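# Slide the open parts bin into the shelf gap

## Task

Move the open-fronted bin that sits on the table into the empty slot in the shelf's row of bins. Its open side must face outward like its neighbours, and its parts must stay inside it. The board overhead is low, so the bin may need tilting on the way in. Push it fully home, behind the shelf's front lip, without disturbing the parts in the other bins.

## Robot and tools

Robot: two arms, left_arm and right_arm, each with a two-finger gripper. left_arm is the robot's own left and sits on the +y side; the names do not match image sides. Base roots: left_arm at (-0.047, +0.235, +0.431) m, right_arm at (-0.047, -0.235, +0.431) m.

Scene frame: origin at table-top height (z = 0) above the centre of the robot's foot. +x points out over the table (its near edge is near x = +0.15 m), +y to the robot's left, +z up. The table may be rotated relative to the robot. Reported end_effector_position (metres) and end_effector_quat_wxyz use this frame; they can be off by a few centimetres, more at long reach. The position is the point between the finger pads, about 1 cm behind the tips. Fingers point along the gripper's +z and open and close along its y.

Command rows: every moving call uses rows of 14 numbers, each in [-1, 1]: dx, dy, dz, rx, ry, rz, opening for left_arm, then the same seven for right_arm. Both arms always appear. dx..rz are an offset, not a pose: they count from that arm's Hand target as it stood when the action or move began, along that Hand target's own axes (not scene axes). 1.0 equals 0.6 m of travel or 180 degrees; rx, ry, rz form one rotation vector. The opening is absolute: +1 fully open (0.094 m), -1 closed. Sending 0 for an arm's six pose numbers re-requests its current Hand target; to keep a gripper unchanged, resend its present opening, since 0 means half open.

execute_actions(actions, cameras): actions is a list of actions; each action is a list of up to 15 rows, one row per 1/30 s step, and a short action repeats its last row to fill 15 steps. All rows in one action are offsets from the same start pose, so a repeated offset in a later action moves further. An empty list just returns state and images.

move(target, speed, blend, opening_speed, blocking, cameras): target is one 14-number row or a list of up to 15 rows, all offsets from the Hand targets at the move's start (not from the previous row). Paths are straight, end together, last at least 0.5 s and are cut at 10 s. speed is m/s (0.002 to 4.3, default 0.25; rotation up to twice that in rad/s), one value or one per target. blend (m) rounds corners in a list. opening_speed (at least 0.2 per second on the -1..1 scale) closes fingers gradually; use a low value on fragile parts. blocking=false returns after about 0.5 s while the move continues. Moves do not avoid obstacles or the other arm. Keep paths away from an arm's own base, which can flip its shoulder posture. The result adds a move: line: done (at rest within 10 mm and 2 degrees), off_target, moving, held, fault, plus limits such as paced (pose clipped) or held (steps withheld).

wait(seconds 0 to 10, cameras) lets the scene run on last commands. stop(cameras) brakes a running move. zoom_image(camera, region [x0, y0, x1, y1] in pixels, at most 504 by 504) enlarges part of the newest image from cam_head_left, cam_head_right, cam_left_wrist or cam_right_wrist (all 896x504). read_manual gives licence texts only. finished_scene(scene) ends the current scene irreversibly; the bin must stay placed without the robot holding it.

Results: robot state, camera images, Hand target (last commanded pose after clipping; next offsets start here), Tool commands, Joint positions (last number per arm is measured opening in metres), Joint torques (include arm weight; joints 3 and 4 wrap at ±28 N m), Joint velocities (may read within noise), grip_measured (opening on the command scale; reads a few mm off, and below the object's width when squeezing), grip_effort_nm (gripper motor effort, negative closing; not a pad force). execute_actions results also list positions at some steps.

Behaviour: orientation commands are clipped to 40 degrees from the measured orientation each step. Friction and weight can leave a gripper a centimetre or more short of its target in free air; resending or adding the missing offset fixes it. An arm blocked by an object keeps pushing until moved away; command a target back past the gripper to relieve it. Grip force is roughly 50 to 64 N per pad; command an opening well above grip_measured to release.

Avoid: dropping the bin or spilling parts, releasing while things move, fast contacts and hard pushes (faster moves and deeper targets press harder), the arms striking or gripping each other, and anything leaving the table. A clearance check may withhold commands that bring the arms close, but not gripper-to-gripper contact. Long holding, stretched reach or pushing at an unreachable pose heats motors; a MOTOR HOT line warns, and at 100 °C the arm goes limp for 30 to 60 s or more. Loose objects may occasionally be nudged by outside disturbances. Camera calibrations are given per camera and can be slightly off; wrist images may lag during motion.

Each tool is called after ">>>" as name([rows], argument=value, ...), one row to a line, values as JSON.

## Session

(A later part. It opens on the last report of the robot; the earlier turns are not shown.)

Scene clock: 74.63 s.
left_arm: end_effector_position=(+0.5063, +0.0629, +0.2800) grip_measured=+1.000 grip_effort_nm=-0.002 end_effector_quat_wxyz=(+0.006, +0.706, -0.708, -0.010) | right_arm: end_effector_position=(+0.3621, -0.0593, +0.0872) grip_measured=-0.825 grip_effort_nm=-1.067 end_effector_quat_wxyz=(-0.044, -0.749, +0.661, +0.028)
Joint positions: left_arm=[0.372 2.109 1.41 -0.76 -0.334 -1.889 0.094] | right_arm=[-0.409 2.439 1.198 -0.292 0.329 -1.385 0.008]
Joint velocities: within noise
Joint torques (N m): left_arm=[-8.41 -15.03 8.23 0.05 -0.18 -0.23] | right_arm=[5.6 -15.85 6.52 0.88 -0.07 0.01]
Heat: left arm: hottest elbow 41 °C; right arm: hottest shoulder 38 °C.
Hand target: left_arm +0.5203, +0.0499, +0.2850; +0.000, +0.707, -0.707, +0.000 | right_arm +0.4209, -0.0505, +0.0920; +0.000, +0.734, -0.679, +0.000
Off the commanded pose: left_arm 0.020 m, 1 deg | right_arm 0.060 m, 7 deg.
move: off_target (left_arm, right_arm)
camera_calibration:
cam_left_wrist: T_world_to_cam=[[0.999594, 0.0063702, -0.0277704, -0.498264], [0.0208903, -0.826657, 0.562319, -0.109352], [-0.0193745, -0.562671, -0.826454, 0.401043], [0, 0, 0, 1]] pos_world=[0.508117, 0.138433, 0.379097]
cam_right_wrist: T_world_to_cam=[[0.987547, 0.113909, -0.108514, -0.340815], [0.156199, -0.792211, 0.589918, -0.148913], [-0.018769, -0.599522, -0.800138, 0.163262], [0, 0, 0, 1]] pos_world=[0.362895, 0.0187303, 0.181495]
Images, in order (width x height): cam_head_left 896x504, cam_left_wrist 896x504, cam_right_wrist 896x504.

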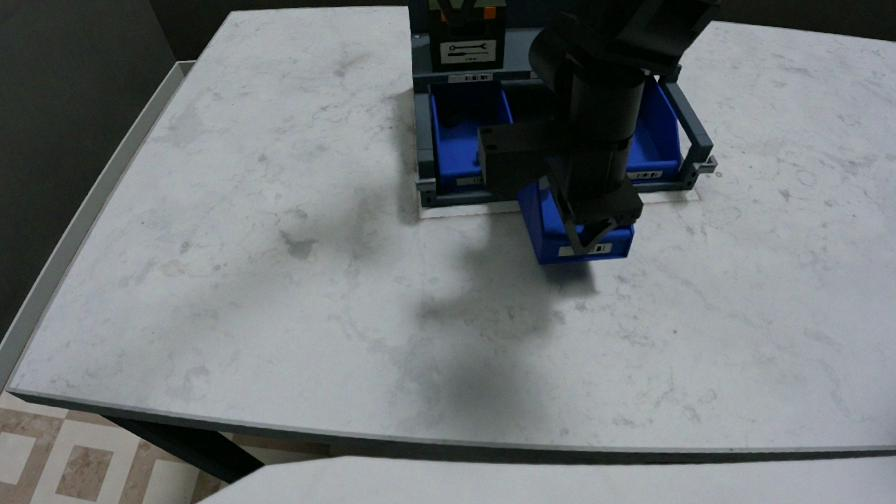

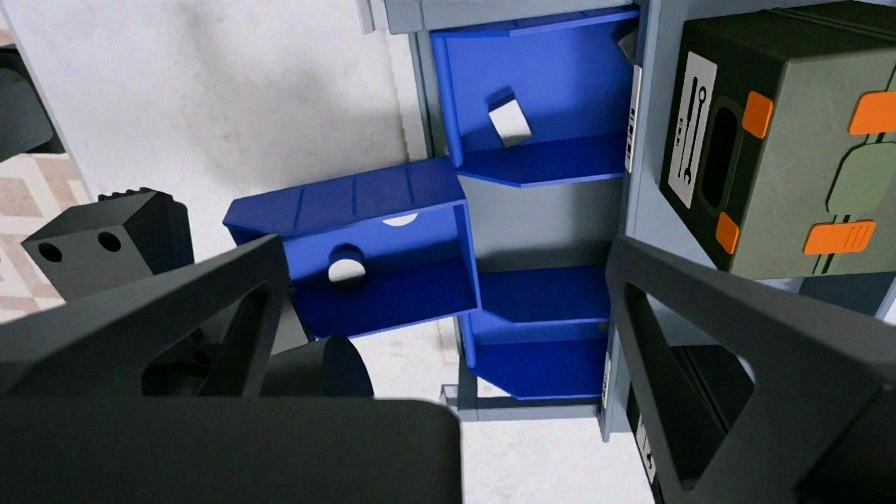

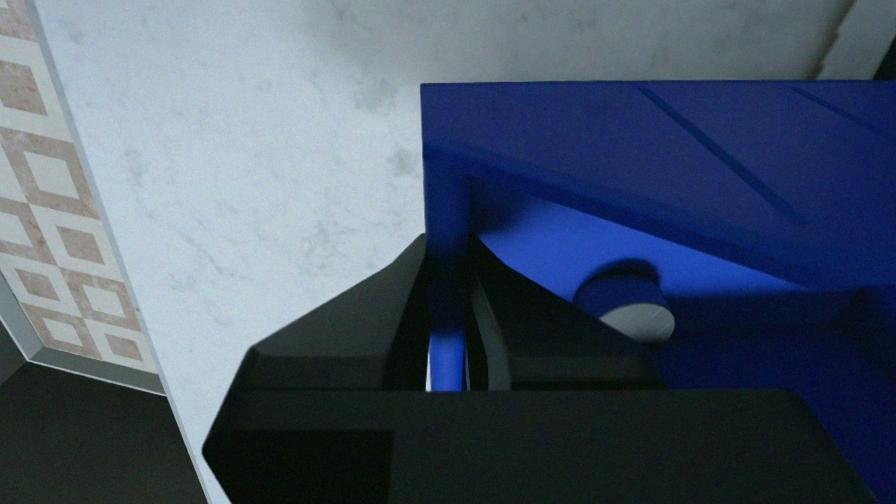

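>>> move([
  [0, 0, 0, 0, 0, 0, 1, 0.0073, 0.1109, -0.0133, 0, 0, 0, -0.95],
], speed=0.1)

>>> zoom_image(camera="cam_left_wrist", region=[380, 0, 680, 430])

Scene clock: 77.57 s.
left_arm: end_effector_position=(+0.5063, +0.0629, +0.2800) grip_measured=+1.000 grip_effort_nm=-0.007 end_effector_quat_wxyz=(+0.006, +0.706, -0.708, -0.010) | right_arm: end_effector_position=(+0.3313, -0.0668, +0.0839) grip_measured=-0.826 grip_effort_nm=-1.062 end_effector_quat_wxyz=(-0.025, -0.739, +0.673, +0.016)
Joint positions: left_arm=[0.372 2.109 1.41 -0.76 -0.334 -1.889 0.094] | right_arm=[-0.409 2.431 1.079 -0.132 0.329 -1.369 0.008]
Joint velocities: within noise
Joint torques (N m): left_arm=[-8.41 -15.03 8.23 0.03 -0.18 -0.23] | right_arm=[7 -16.79 0.77 0.44 0 0.06]
Heat: left arm: hottest elbow 41 °C; right arm: hottest shoulder 38 °C.
Hand target: left_arm +0.5203, +0.0499, +0.2850; +0.000, +0.707, -0.707, +0.000 | right_arm +0.3549, -0.0599, +0.1000; +0.000, +0.734, -0.679, +0.000
Off the commanded pose: left_arm 0.020 m, 1 deg | right_arm 0.029 m, 4 deg.
move: off_target (left_arm, right_arm)
camera_calibration:
cam_left_wrist: T_world_to_cam=[[0.999594, 0.0063702, -0.0277704, -0.498264], [0.0208903, -0.826657, 0.562319, -0.109352], [-0.0193745, -0.562671, -0.826454, 0.401043], [0, 0, 0, 1]] pos_world=[0.508117, 0.138433, 0.379097]
cam_right_wrist: T_world_to_cam=[[0.994465, 0.0840951, -0.0629881, -0.318007], [0.105062, -0.80292, 0.586754, -0.131537], [-0.00123127, -0.590124, -0.807311, 0.150971], [0, 0, 0, 1]] pos_world=[0.330252, 0.0102205, 0.17903]

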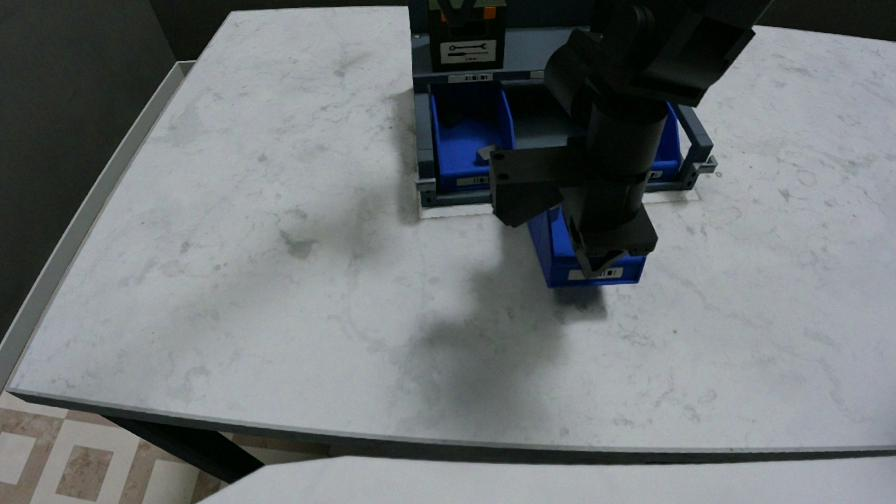

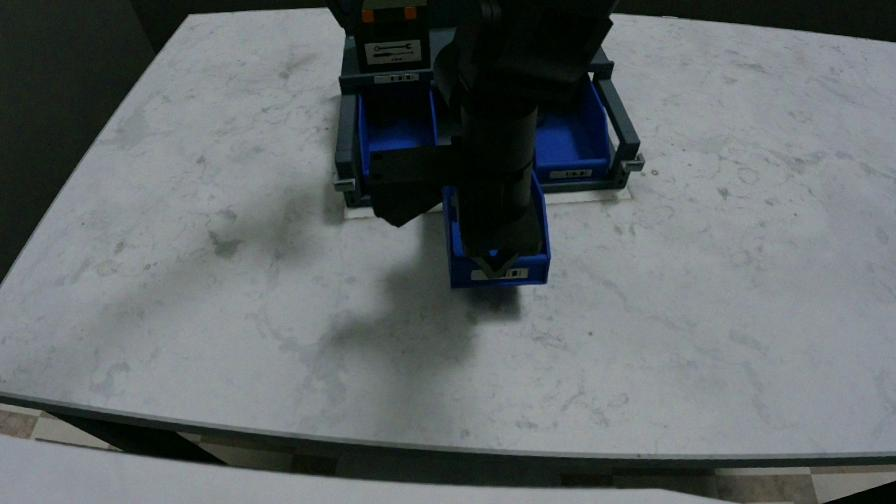

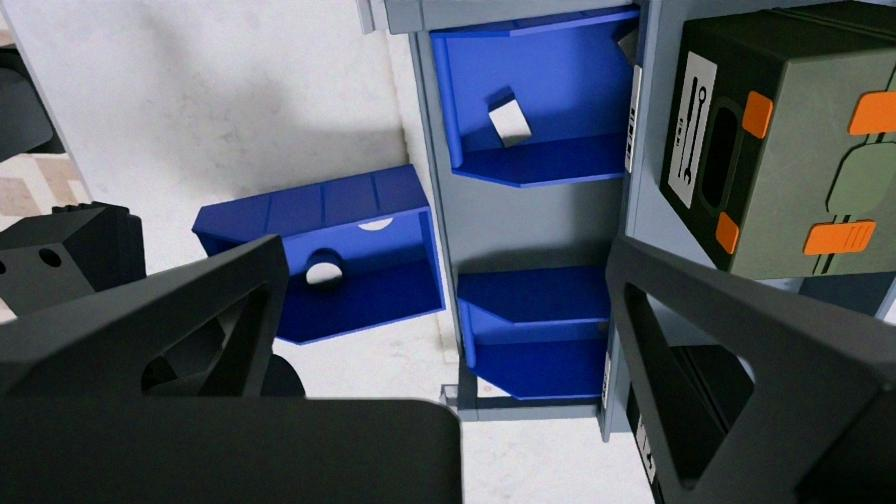

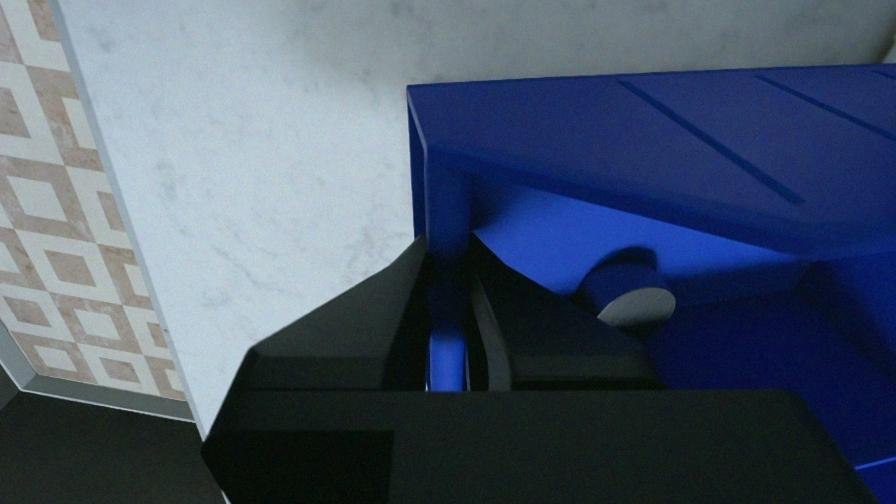

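Scaled by 1.172.

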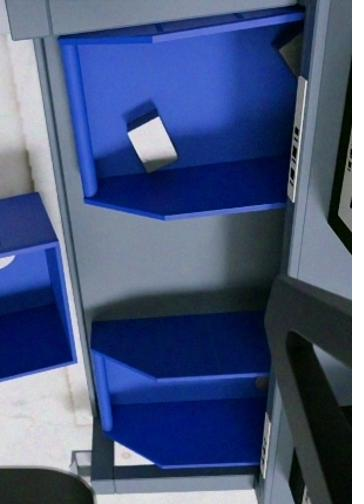

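>>> move([
  [-0.0167, -0.05, -0.0833, 0, 0, 0, 1, -0.0108, 0.0325, -0.0517, 0, 0, 0, -0.95],
], speed=0.1)

>>> zoom_image(camera="cam_left_wrist", region=[320, 60, 640, 400])

Scene clock: 85.37 s.
left_arm: end_effector_position=(+0.5291, +0.0686, +0.3155) grip_measured=+1.000 grip_effort_nm=-0.007 end_effector_quat_wxyz=(+0.011, +0.703, -0.711, -0.021) | right_arm: end_effector_position=(+0.3176, -0.0630, +0.1144) grip_measured=-0.826 grip_effort_nm=-1.067 end_effector_quat_wxyz=(-0.020, -0.736, +0.676, +0.012)
Joint positions: left_arm=[0.372 2.089 1.507 -0.902 -0.334 -1.889 0.094] | right_arm=[-0.369 2.355 1 -0.13 0.334 -1.322 0.008]
Joint velocities: within noise
Joint torques (N m): left_arm=[-8.35 -17.32 8.88 -0.02 -0.16 -0.21] | right_arm=[7.65 -16.5 0.65 0.2 0.05 0.11]
Heat: left arm: hottest elbow 41 °C; right arm: hottest shoulder 37 °C.
Hand target: left_arm +0.5502, +0.0600, +0.3349; +0.000, +0.707, -0.707, +0.000 | right_arm +0.3349, -0.0549, +0.1309; +0.000, +0.734, -0.679, +0.000
Off the commanded pose: left_arm 0.030 m, 3 deg | right_arm 0.025 m, 3 deg.
move: off_target (left_arm, right_arm)
camera_calibration:
cam_left_wrist: T_world_to_cam=[[0.9987, -0.00185741, -0.0509441, -0.511836], [0.0267874, -0.831126, 0.555439, -0.125771], [-0.0433726, -0.556081, -0.829995, 0.447254], [0, 0, 0, 1]] pos_world=[0.533938, 0.143228, 0.415002]
cam_right_wrist: T_world_to_cam=[[0.995814, 0.0751569, -0.0520161, -0.305075], [0.0913741, -0.804645, 0.586683, -0.140774], [0.00223872, -0.58898, -0.808145, 0.176847], [0, 0, 0, 1]] pos_world=[0.316265, 0.0138146, 0.209639]

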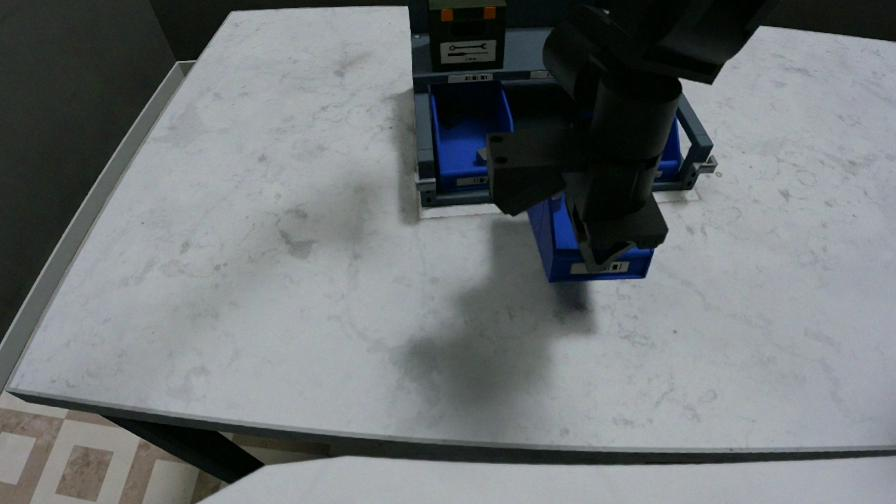

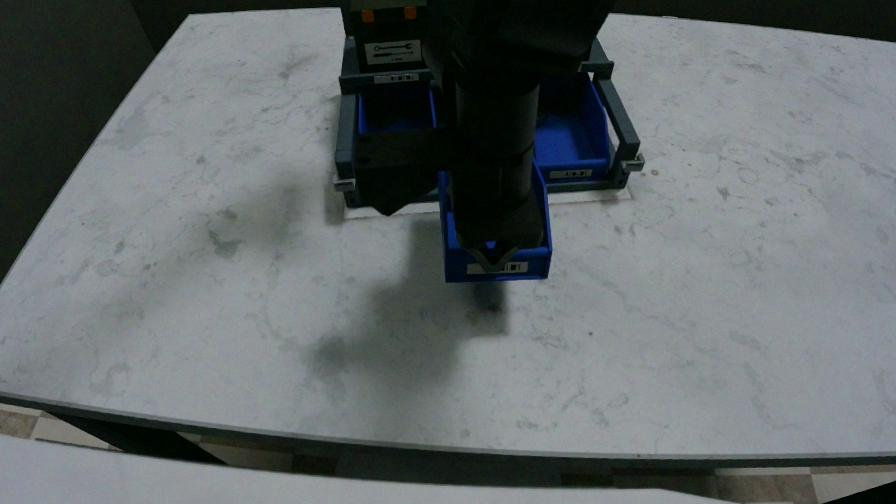

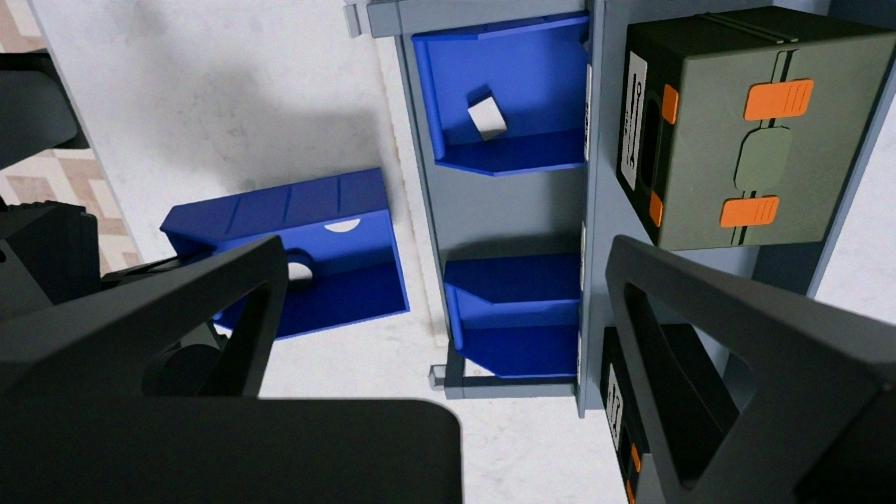

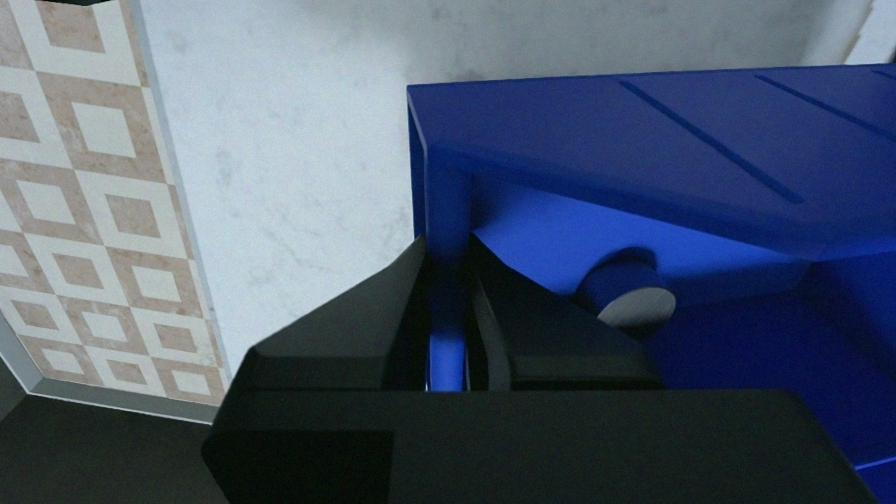

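Scaled by 1.482.

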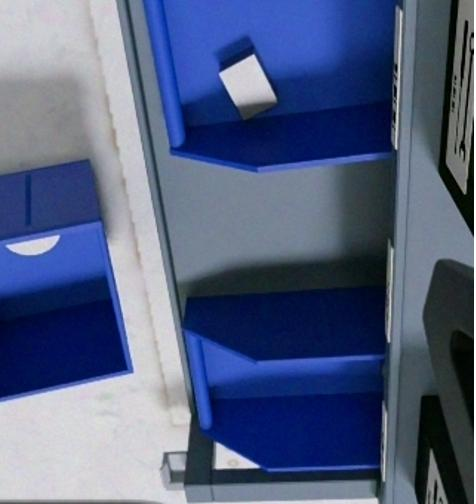

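>>> move([
  [0, 0, 0, 0, 0, 0, 1, 0.0190, -0.0331, -0.0052, 0.011, 0, 0, -0.95],
], speed=0.06, cameras=["cam_left_wrist", "cam_right_wrist"])

>>> zoom_image(camera="cam_left_wrist", region=[320, 60, 640, 400])

Scene clock: 91.23 s.
left_arm: end_effector_position=(+0.5291, +0.0686, +0.3155) grip_measured=+1.000 grip_effort_nm=-0.002 end_effector_quat_wxyz=(+0.011, +0.703, -0.711, -0.021) | right_arm: end_effector_position=(+0.3292, -0.0658, +0.1205) grip_measured=-0.826 grip_effort_nm=-1.062 end_effector_quat_wxyz=(-0.012, -0.740, +0.673, +0.004)
Joint positions: left_arm=[0.372 2.089 1.507 -0.902 -0.334 -1.889 0.094] | right_arm=[-0.376 2.335 1 -0.124 0.339 -1.347 0.008]
Joint velocities: within noise
Joint torques (N m): left_arm=[-8.29 -17.32 8.87 -0.01 -0.16 -0.21] | right_arm=[5.19 -16.26 1.46 0.58 0.03 -0.11]
Heat: left arm: hottest elbow 43 °C; right arm: hottest shoulder 38 °C.
Hand target: left_arm +0.5503, +0.0599, +0.3349; +0.000, +0.707, -0.707, +0.000 | right_arm +0.3557, -0.0648, +0.1341; -0.013, +0.734, -0.679, +0.012
Off the commanded pose: left_arm 0.030 m, 3 deg | right_arm 0.030 m, 4 deg.
move: off_target (left_arm, right_arm)
camera_calibration:
cam_left_wrist: T_world_to_cam=[[0.9987, -0.00185741, -0.0509441, -0.511836], [0.0267874, -0.831126, 0.555439, -0.125771], [-0.0433726, -0.556081, -0.829995, 0.447254], [0, 0, 0, 1]] pos_world=[0.533938, 0.143228, 0.415002]
cam_right_wrist: T_world_to_cam=[[0.995927, 0.0856255, -0.0282343, -0.318217], [0.0858397, -0.804725, 0.587408, -0.145877], [0.0275763, -0.58744, -0.808798, 0.172051], [0, 0, 0, 1]] pos_world=[0.324699, 0.0109261, 0.21586]
Images, in order (width x height): cam_left_wrist 896x504, cam_right_wrist 896x504.

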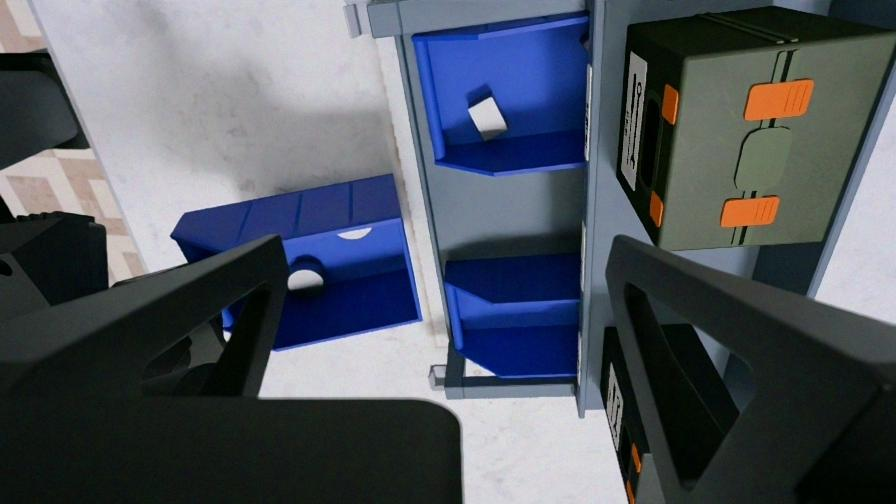

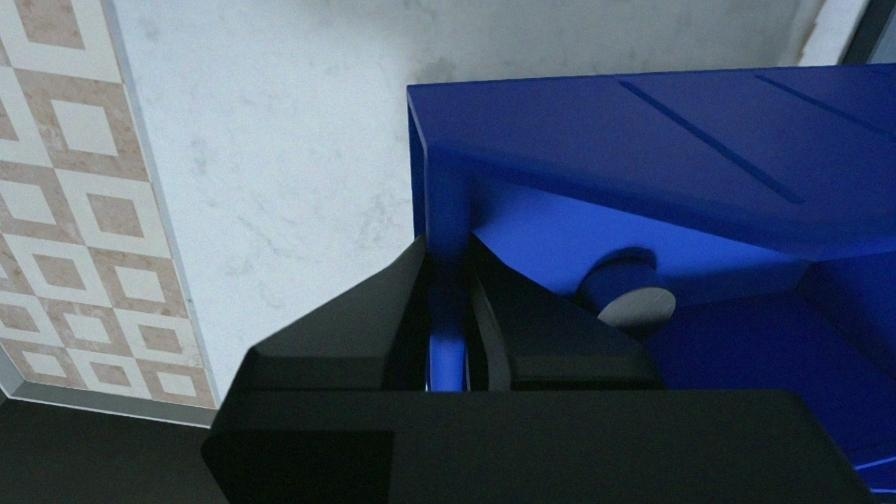

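Scaled by 1.482.

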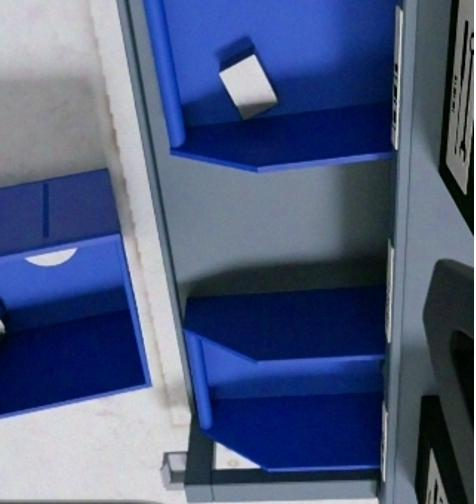

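>>> move([
  [0, 0, 0, 0, 0, 0, 1, 0.0120, -0.0687, 0.0318, 0, 0, 0.0078, -0.95],
], speed=0.05, cameras=["cam_left_wrist", "cam_right_wrist"])

>>> zoom_image(camera="cam_left_wrist", region=[320, 60, 640, 400])

Scene clock: 96.17 s.
left_arm: end_effector_position=(+0.5291, +0.0686, +0.3155) grip_measured=+1.000 grip_effort_nm=-0.002 end_effector_quat_wxyz=(+0.011, +0.703, -0.711, -0.021) | right_arm: end_effector_position=(+0.3850, -0.0698, +0.1139) grip_measured=-0.826 grip_effort_nm=-1.062 end_effector_quat_wxyz=(+0.005, -0.726, +0.687, -0.007)
Joint positions: left_arm=[0.372 2.089 1.507 -0.902 -0.334 -1.889 0.094] | right_arm=[-0.421 2.35 1.117 -0.167 0.334 -1.369 0.008]
Joint velocities: within noise
Joint torques (N m): left_arm=[-8.35 -17.32 8.9 -0.01 -0.16 -0.21] | right_arm=[6.18 -14.8 3 -0.28 -0.13 -0.05]
Heat: left arm: hottest elbow 43 °C; right arm: hottest shoulder 38 °C.
Hand target: left_arm +0.5503, +0.0599, +0.3349; +0.000, +0.707, -0.707, +0.000 | right_arm +0.3977, -0.0688, +0.1163; -0.013, +0.726, -0.688, +0.012
Off the commanded pose: left_arm 0.030 m, 3 deg | right_arm 0.013 m, 1 deg.
move: off_target (left_arm, right_arm)
camera_calibration:
cam_left_wrist: T_world_to_cam=[[0.9987, -0.00185741, -0.0509441, -0.511836], [0.0267874, -0.831126, 0.555439, -0.125771], [-0.0433726, -0.556081, -0.829995, 0.447254], [0, 0, 0, 1]] pos_world=[0.533938, 0.143228, 0.415002]
cam_right_wrist: T_world_to_cam=[[0.998853, 0.0463847, 0.0118432, -0.382076], [0.0308671, -0.813113, 0.581287, -0.128709], [0.0365927, -0.580255, -0.813612, 0.160337], [0, 0, 0, 1]] pos_world=[0.379744, 0.00610359, 0.209794]
Images, in order (width x height): cam_left_wrist 896x504, cam_right_wrist 896x504.

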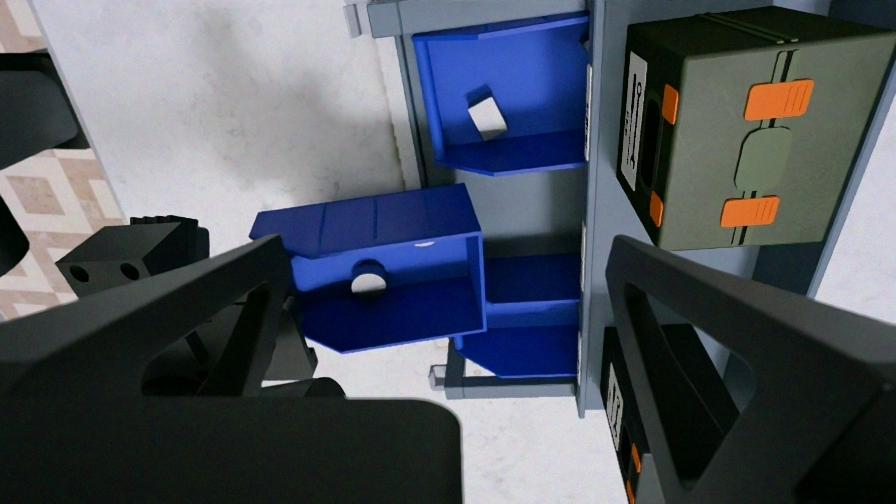

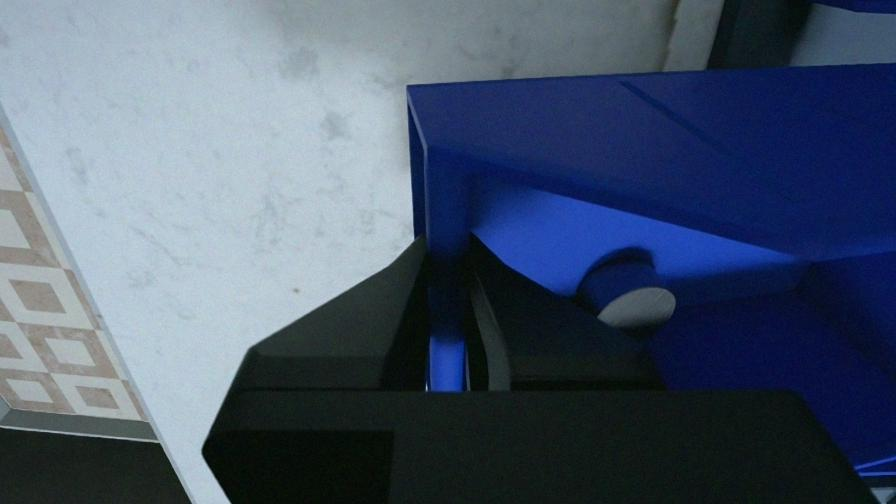

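Scaled by 1.482.

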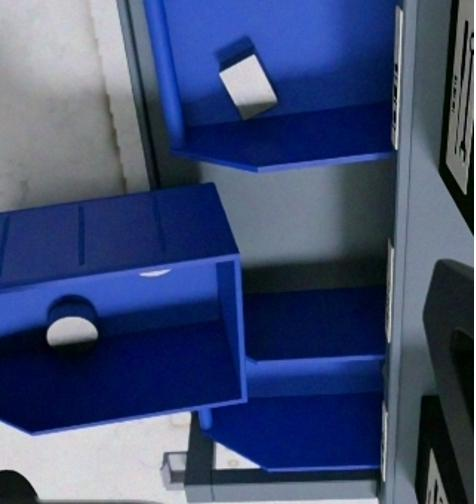

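>>> move([
  [0, 0, 0, 0, 0, 0, 1, -0.0137, -0.0248, 0.0308, 0, 0, 0, -0.95],
], speed=0.05)

>>> zoom_image(camera="cam_left_wrist", region=[400, 100, 640, 400])

>>> zoom_image(camera="cam_head_right", region=[320, 40, 660, 300])

Scene clock: 109.63 s.
left_arm: end_effector_position=(+0.5291, +0.0686, +0.3155) grip_measured=+1.000 grip_effort_nm=-0.007 end_effector_quat_wxyz=(+0.011, +0.703, -0.711, -0.021) | right_arm: end_effector_position=(+0.3981, -0.0603, +0.0957) grip_measured=-0.826 grip_effort_nm=-1.062 end_effector_quat_wxyz=(+0.005, -0.727, +0.686, -0.006)
Joint positions: left_arm=[0.372 2.089 1.507 -0.902 -0.334 -1.889 0.094] | right_arm=[-0.422 2.408 1.192 -0.186 0.334 -1.372 0.008]
Joint velocities: within noise
Joint torques (N m): left_arm=[-8.35 -17.32 8.88 0.01 -0.16 -0.21] | right_arm=[6.24 -15.44 3.25 -0.16 -0.1 -0.04]
Heat: left arm: hottest elbow 45 °C; right arm: hottest shoulder 39 °C.
Hand target: left_arm +0.5503, +0.0599, +0.3349; +0.000, +0.707, -0.707, +0.000 | right_arm +0.4129, -0.0597, +0.0985; -0.013, +0.726, -0.688, +0.012
Off the commanded pose: left_arm 0.030 m, 3 deg | right_arm 0.015 m, 1 deg.
move: off_target (left_arm, right_arm)
camera_calibration:
cam_left_wrist: T_world_to_cam=[[0.9987, -0.00185741, -0.0509441, -0.511836], [0.0267874, -0.831126, 0.555439, -0.125771], [-0.0433726, -0.556081, -0.829995, 0.447254], [0, 0, 0, 1]] pos_world=[0.533938, 0.143228, 0.415002]
cam_right_wrist: T_world_to_cam=[[0.998754, 0.0489455, 0.00973623, -0.394981], [0.0341667, -0.812852, 0.581468, -0.112142], [0.0363743, -0.580411, -0.813511, 0.150631], [0, 0, 0, 1]] pos_world=[0.392842, 0.0156056, 0.191592]

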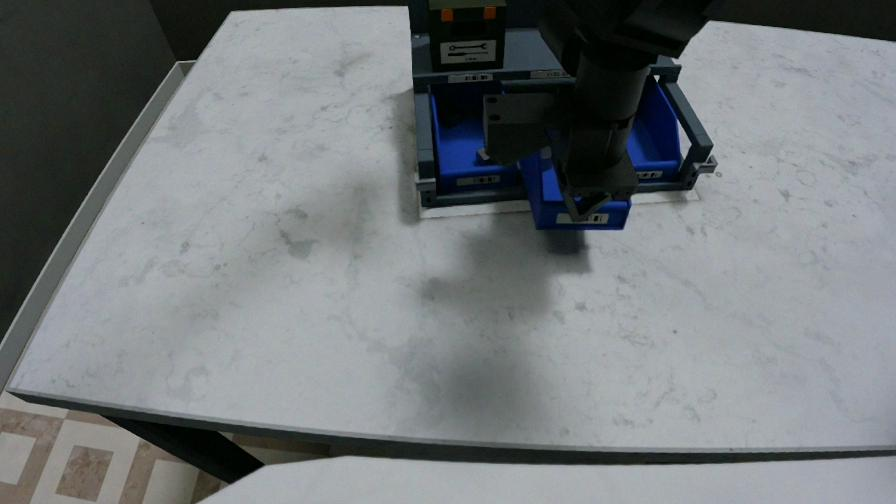

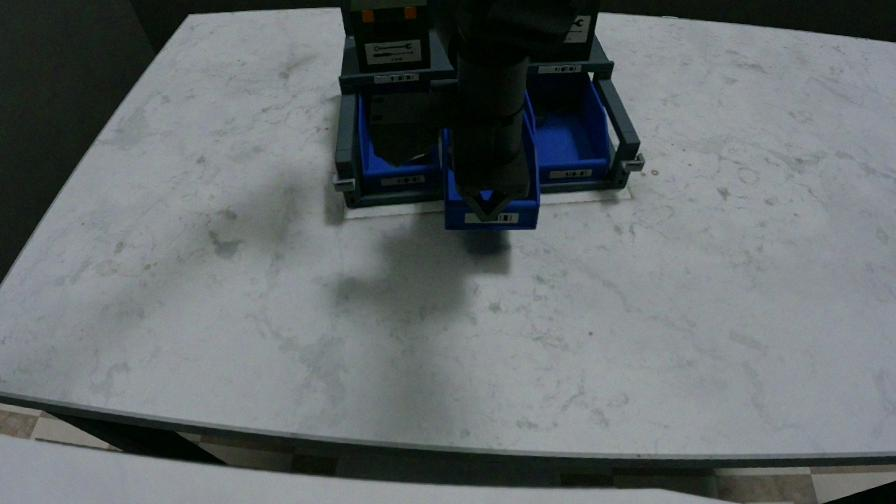

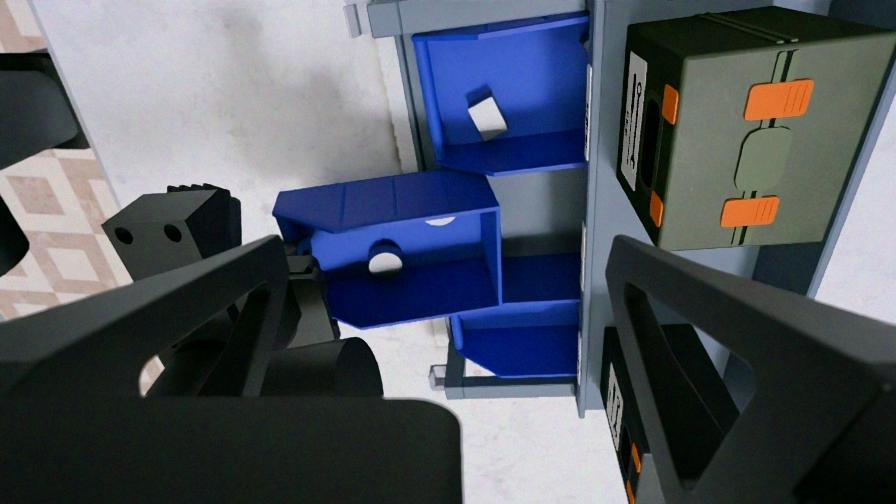

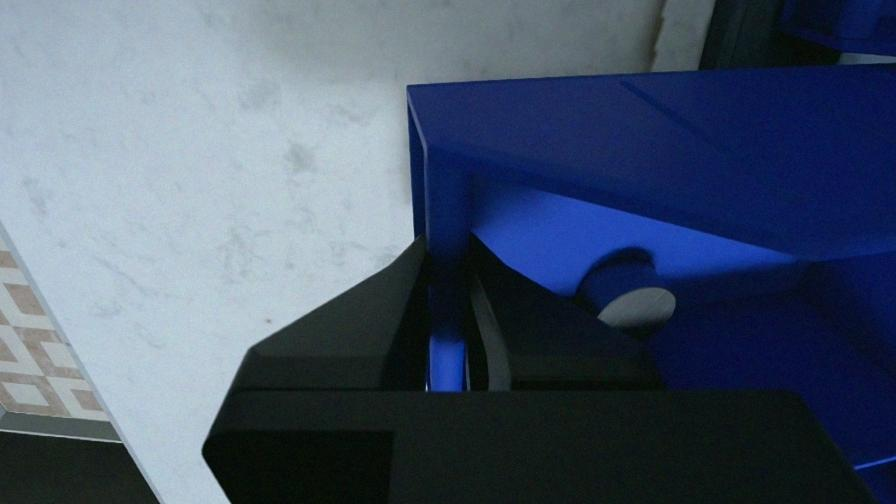

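Scaled by 1.680.

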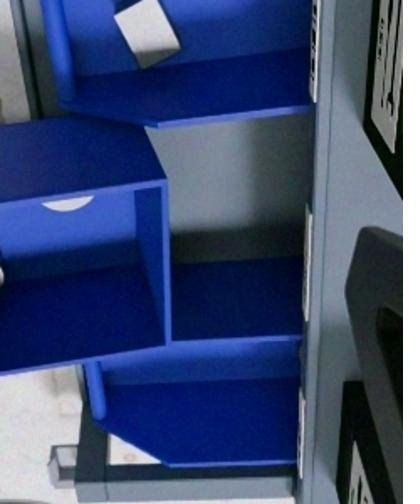

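Scaled by 1.482.

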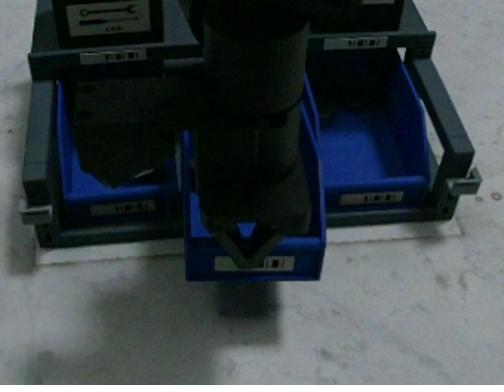

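>>> zoom_image(camera="cam_right_wrist", region=[600, 0, 896, 200])

Scaled by 1.703.

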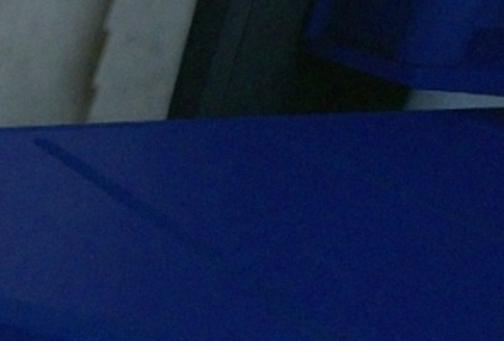

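>>> move([
  [0, 0, 0, 0, 0, 0, 1, 0.0078, -0.0802, 0.0442, 0, 0.0139, 0, -0.95],
], speed=0.05, cameras=["cam_left_wrist", "cam_right_wrist"])

>>> zoom_image(camera="cam_right_wrist", region=[400, 0, 896, 300])

>>> zoom_image(camera="cam_left_wrist", region=[400, 100, 640, 400])

Scene clock: 124.37 s.
left_arm: end_effector_position=(+0.5291, +0.0686, +0.3155) grip_measured=+1.000 grip_effort_nm=-0.002 end_effector_quat_wxyz=(+0.011, +0.703, -0.711, -0.021) | right_arm: end_effector_position=(+0.4453, -0.0620, +0.0698) grip_measured=-0.826 grip_effort_nm=-1.067 end_effector_quat_wxyz=(-0.011, -0.727, +0.686, -0.019)
Joint positions: left_arm=[0.372 2.089 1.507 -0.902 -0.334 -1.889 0.094] | right_arm=[-0.45 2.496 1.375 -0.284 0.368 -1.398 0.008]
Joint velocities: within noise
Joint torques (N m): left_arm=[-8.35 -17.32 8.88 -0.01 -0.16 -0.21] | right_arm=[6.83 -17.49 4.14 -0.32 0.07 -0.02]
Heat: left arm: hottest elbow 46 °C; right arm: hottest shoulder 38 °C.
Hand target: left_arm +0.5503, +0.0599, +0.3349; +0.000, +0.707, -0.707, +0.000 | right_arm +0.4622, -0.0618, +0.0737; +0.002, +0.725, -0.688, +0.028
Off the commanded pose: left_arm 0.030 m, 3 deg | right_arm 0.017 m, 1 deg.
move: off_target (left_arm, right_arm)
camera_calibration:
cam_left_wrist: T_world_to_cam=[[0.9987, -0.00185741, -0.0509441, -0.511836], [0.0267874, -0.831126, 0.555439, -0.125771], [-0.0433726, -0.556081, -0.829995, 0.447254], [0, 0, 0, 1]] pos_world=[0.533938, 0.143228, 0.415002]
cam_right_wrist: T_world_to_cam=[[0.99878, 0.0489448, 0.00650827, -0.441625], [0.0346598, -0.788865, 0.613588, -0.101041], [0.0351661, -0.612614, -0.789599, 0.123643], [0, 0, 0, 1]] pos_world=[0.44024, 0.0176529, 0.1625]
Images, in order (width x height): cam_left_wrist 896x504, cam_right_wrist 896x504.

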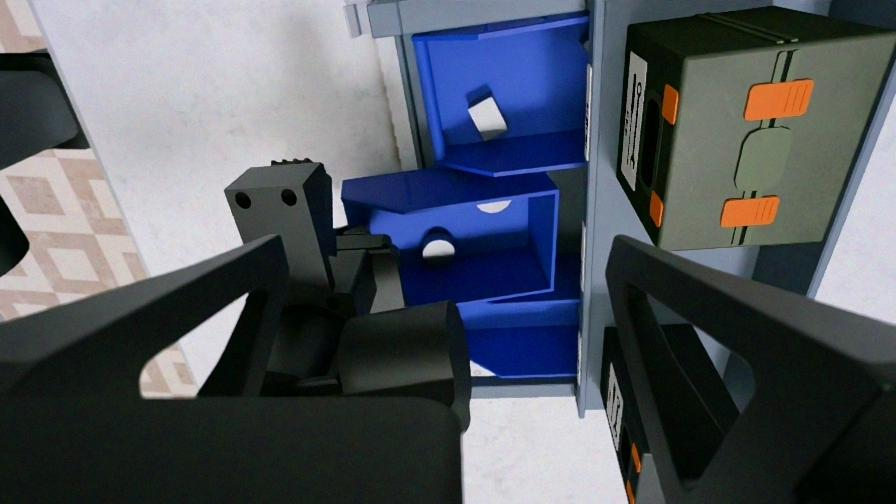

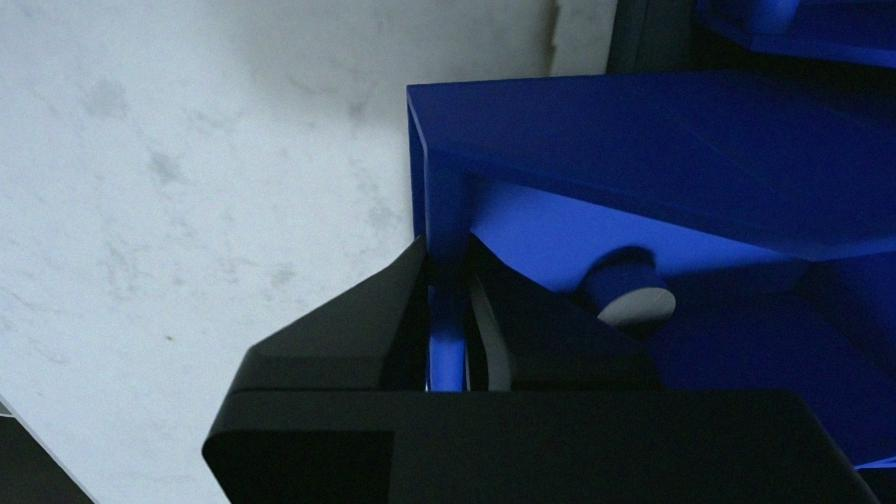

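Scaled by 1.016.

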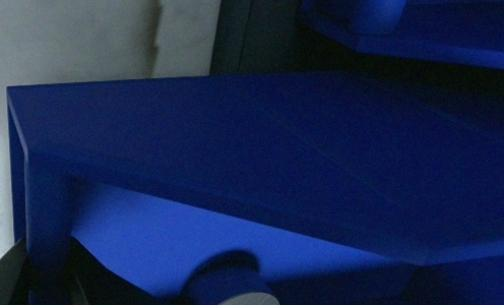

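Scaled by 1.680.

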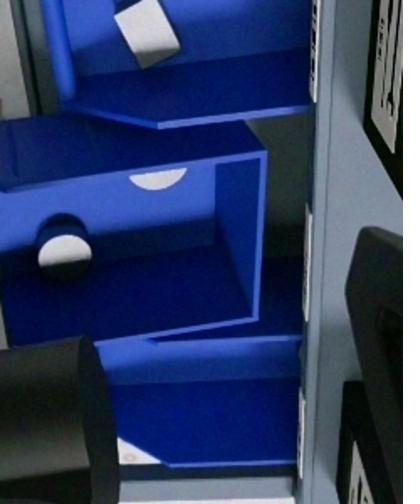

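>>> move([
  [0, 0, 0, 0, 0, 0, 1, -0.0027, -0.0455, 0.0160, 0, 0, 0, -0.95],
], speed=0.05, cameras=["cam_left_wrist", "cam_right_wrist"])

>>> zoom_image(camera="cam_left_wrist", region=[400, 100, 640, 400])

Scene clock: 128.90 s.
left_arm: end_effector_position=(+0.5291, +0.0686, +0.3155) grip_measured=+1.000 grip_effort_nm=-0.002 end_effector_quat_wxyz=(+0.011, +0.703, -0.711, -0.021) | right_arm: end_effector_position=(+0.4776, -0.0576, +0.0649) grip_measured=-0.826 grip_effort_nm=-1.062 end_effector_quat_wxyz=(-0.006, -0.726, +0.687, -0.024)
Joint positions: left_arm=[0.372 2.089 1.507 -0.902 -0.334 -1.889 0.094] | right_arm=[-0.458 2.529 1.48 -0.339 0.368 -1.407 0.008]
Joint velocities: within noise
Joint torques (N m): left_arm=[-8.35 -17.38 8.88 0.01 -0.16 -0.21] | right_arm=[7.12 -17.26 4.53 -0.34 -0.06 -0.07]
Heat: left arm: hottest elbow 47 °C; right arm: hottest shoulder 38 °C.
Hand target: left_arm +0.5503, +0.0599, +0.3349; +0.000, +0.707, -0.707, +0.000 | right_arm +0.4895, -0.0590, +0.0650; +0.002, +0.725, -0.688, +0.028
Off the commanded pose: left_arm 0.030 m, 3 deg | right_arm 0.012 m, 1 deg.
move: off_target (left_arm, right_arm)
camera_calibration:
cam_left_wrist: T_world_to_cam=[[0.9987, -0.00185741, -0.0509441, -0.511836], [0.0267874, -0.831126, 0.555439, -0.125771], [-0.0433726, -0.556081, -0.829995, 0.447254], [0, 0, 0, 1]] pos_world=[0.533938, 0.143228, 0.415002]
cam_right_wrist: T_world_to_cam=[[0.998749, 0.0463441, 0.0187561, -0.474944], [0.0251125, -0.789421, 0.613339, -0.0911032], [0.0432311, -0.612101, -0.789597, 0.117561], [0, 0, 0, 1]] pos_world=[0.471555, 0.0220515, 0.157611]
Images, in order (width x height): cam_left_wrist 896x504, cam_right_wrist 896x504.

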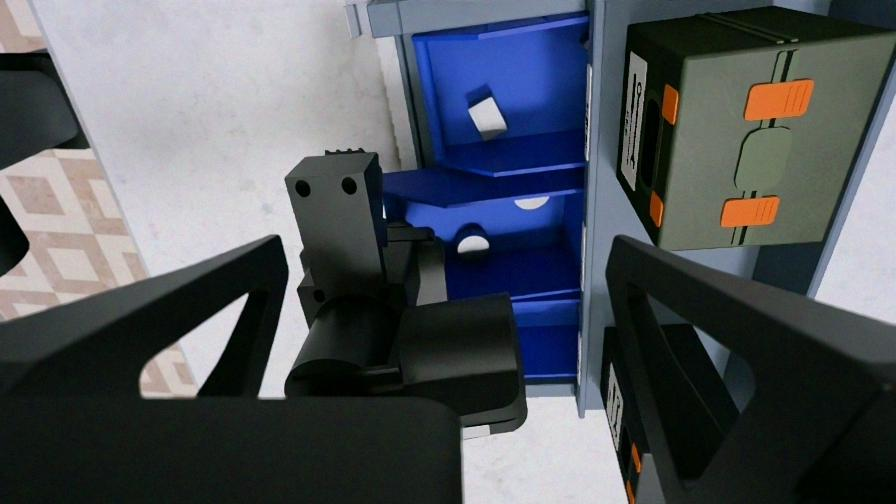

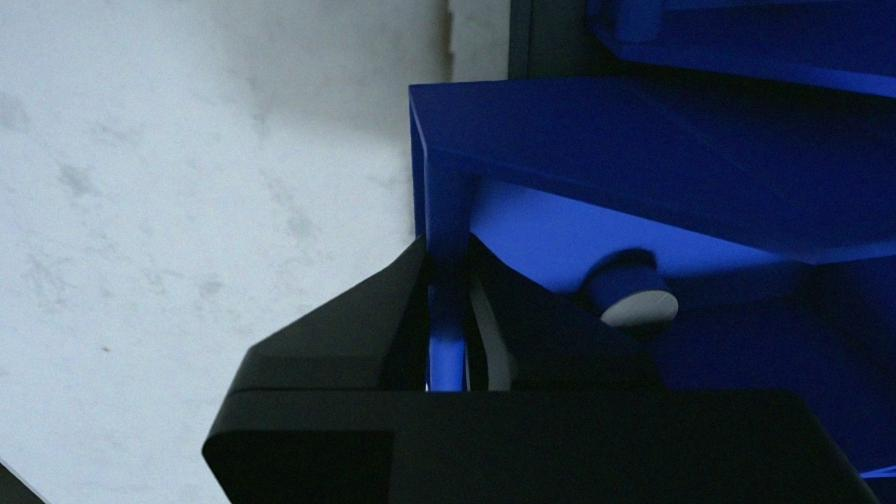

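Scaled by 1.680.

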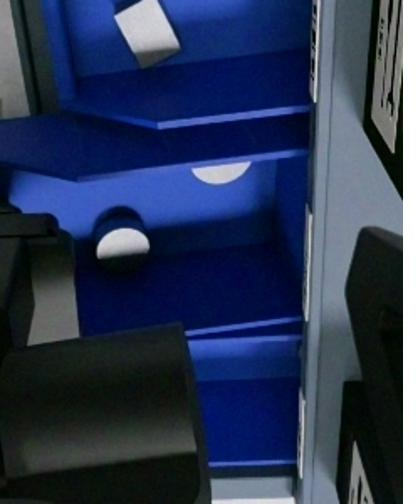

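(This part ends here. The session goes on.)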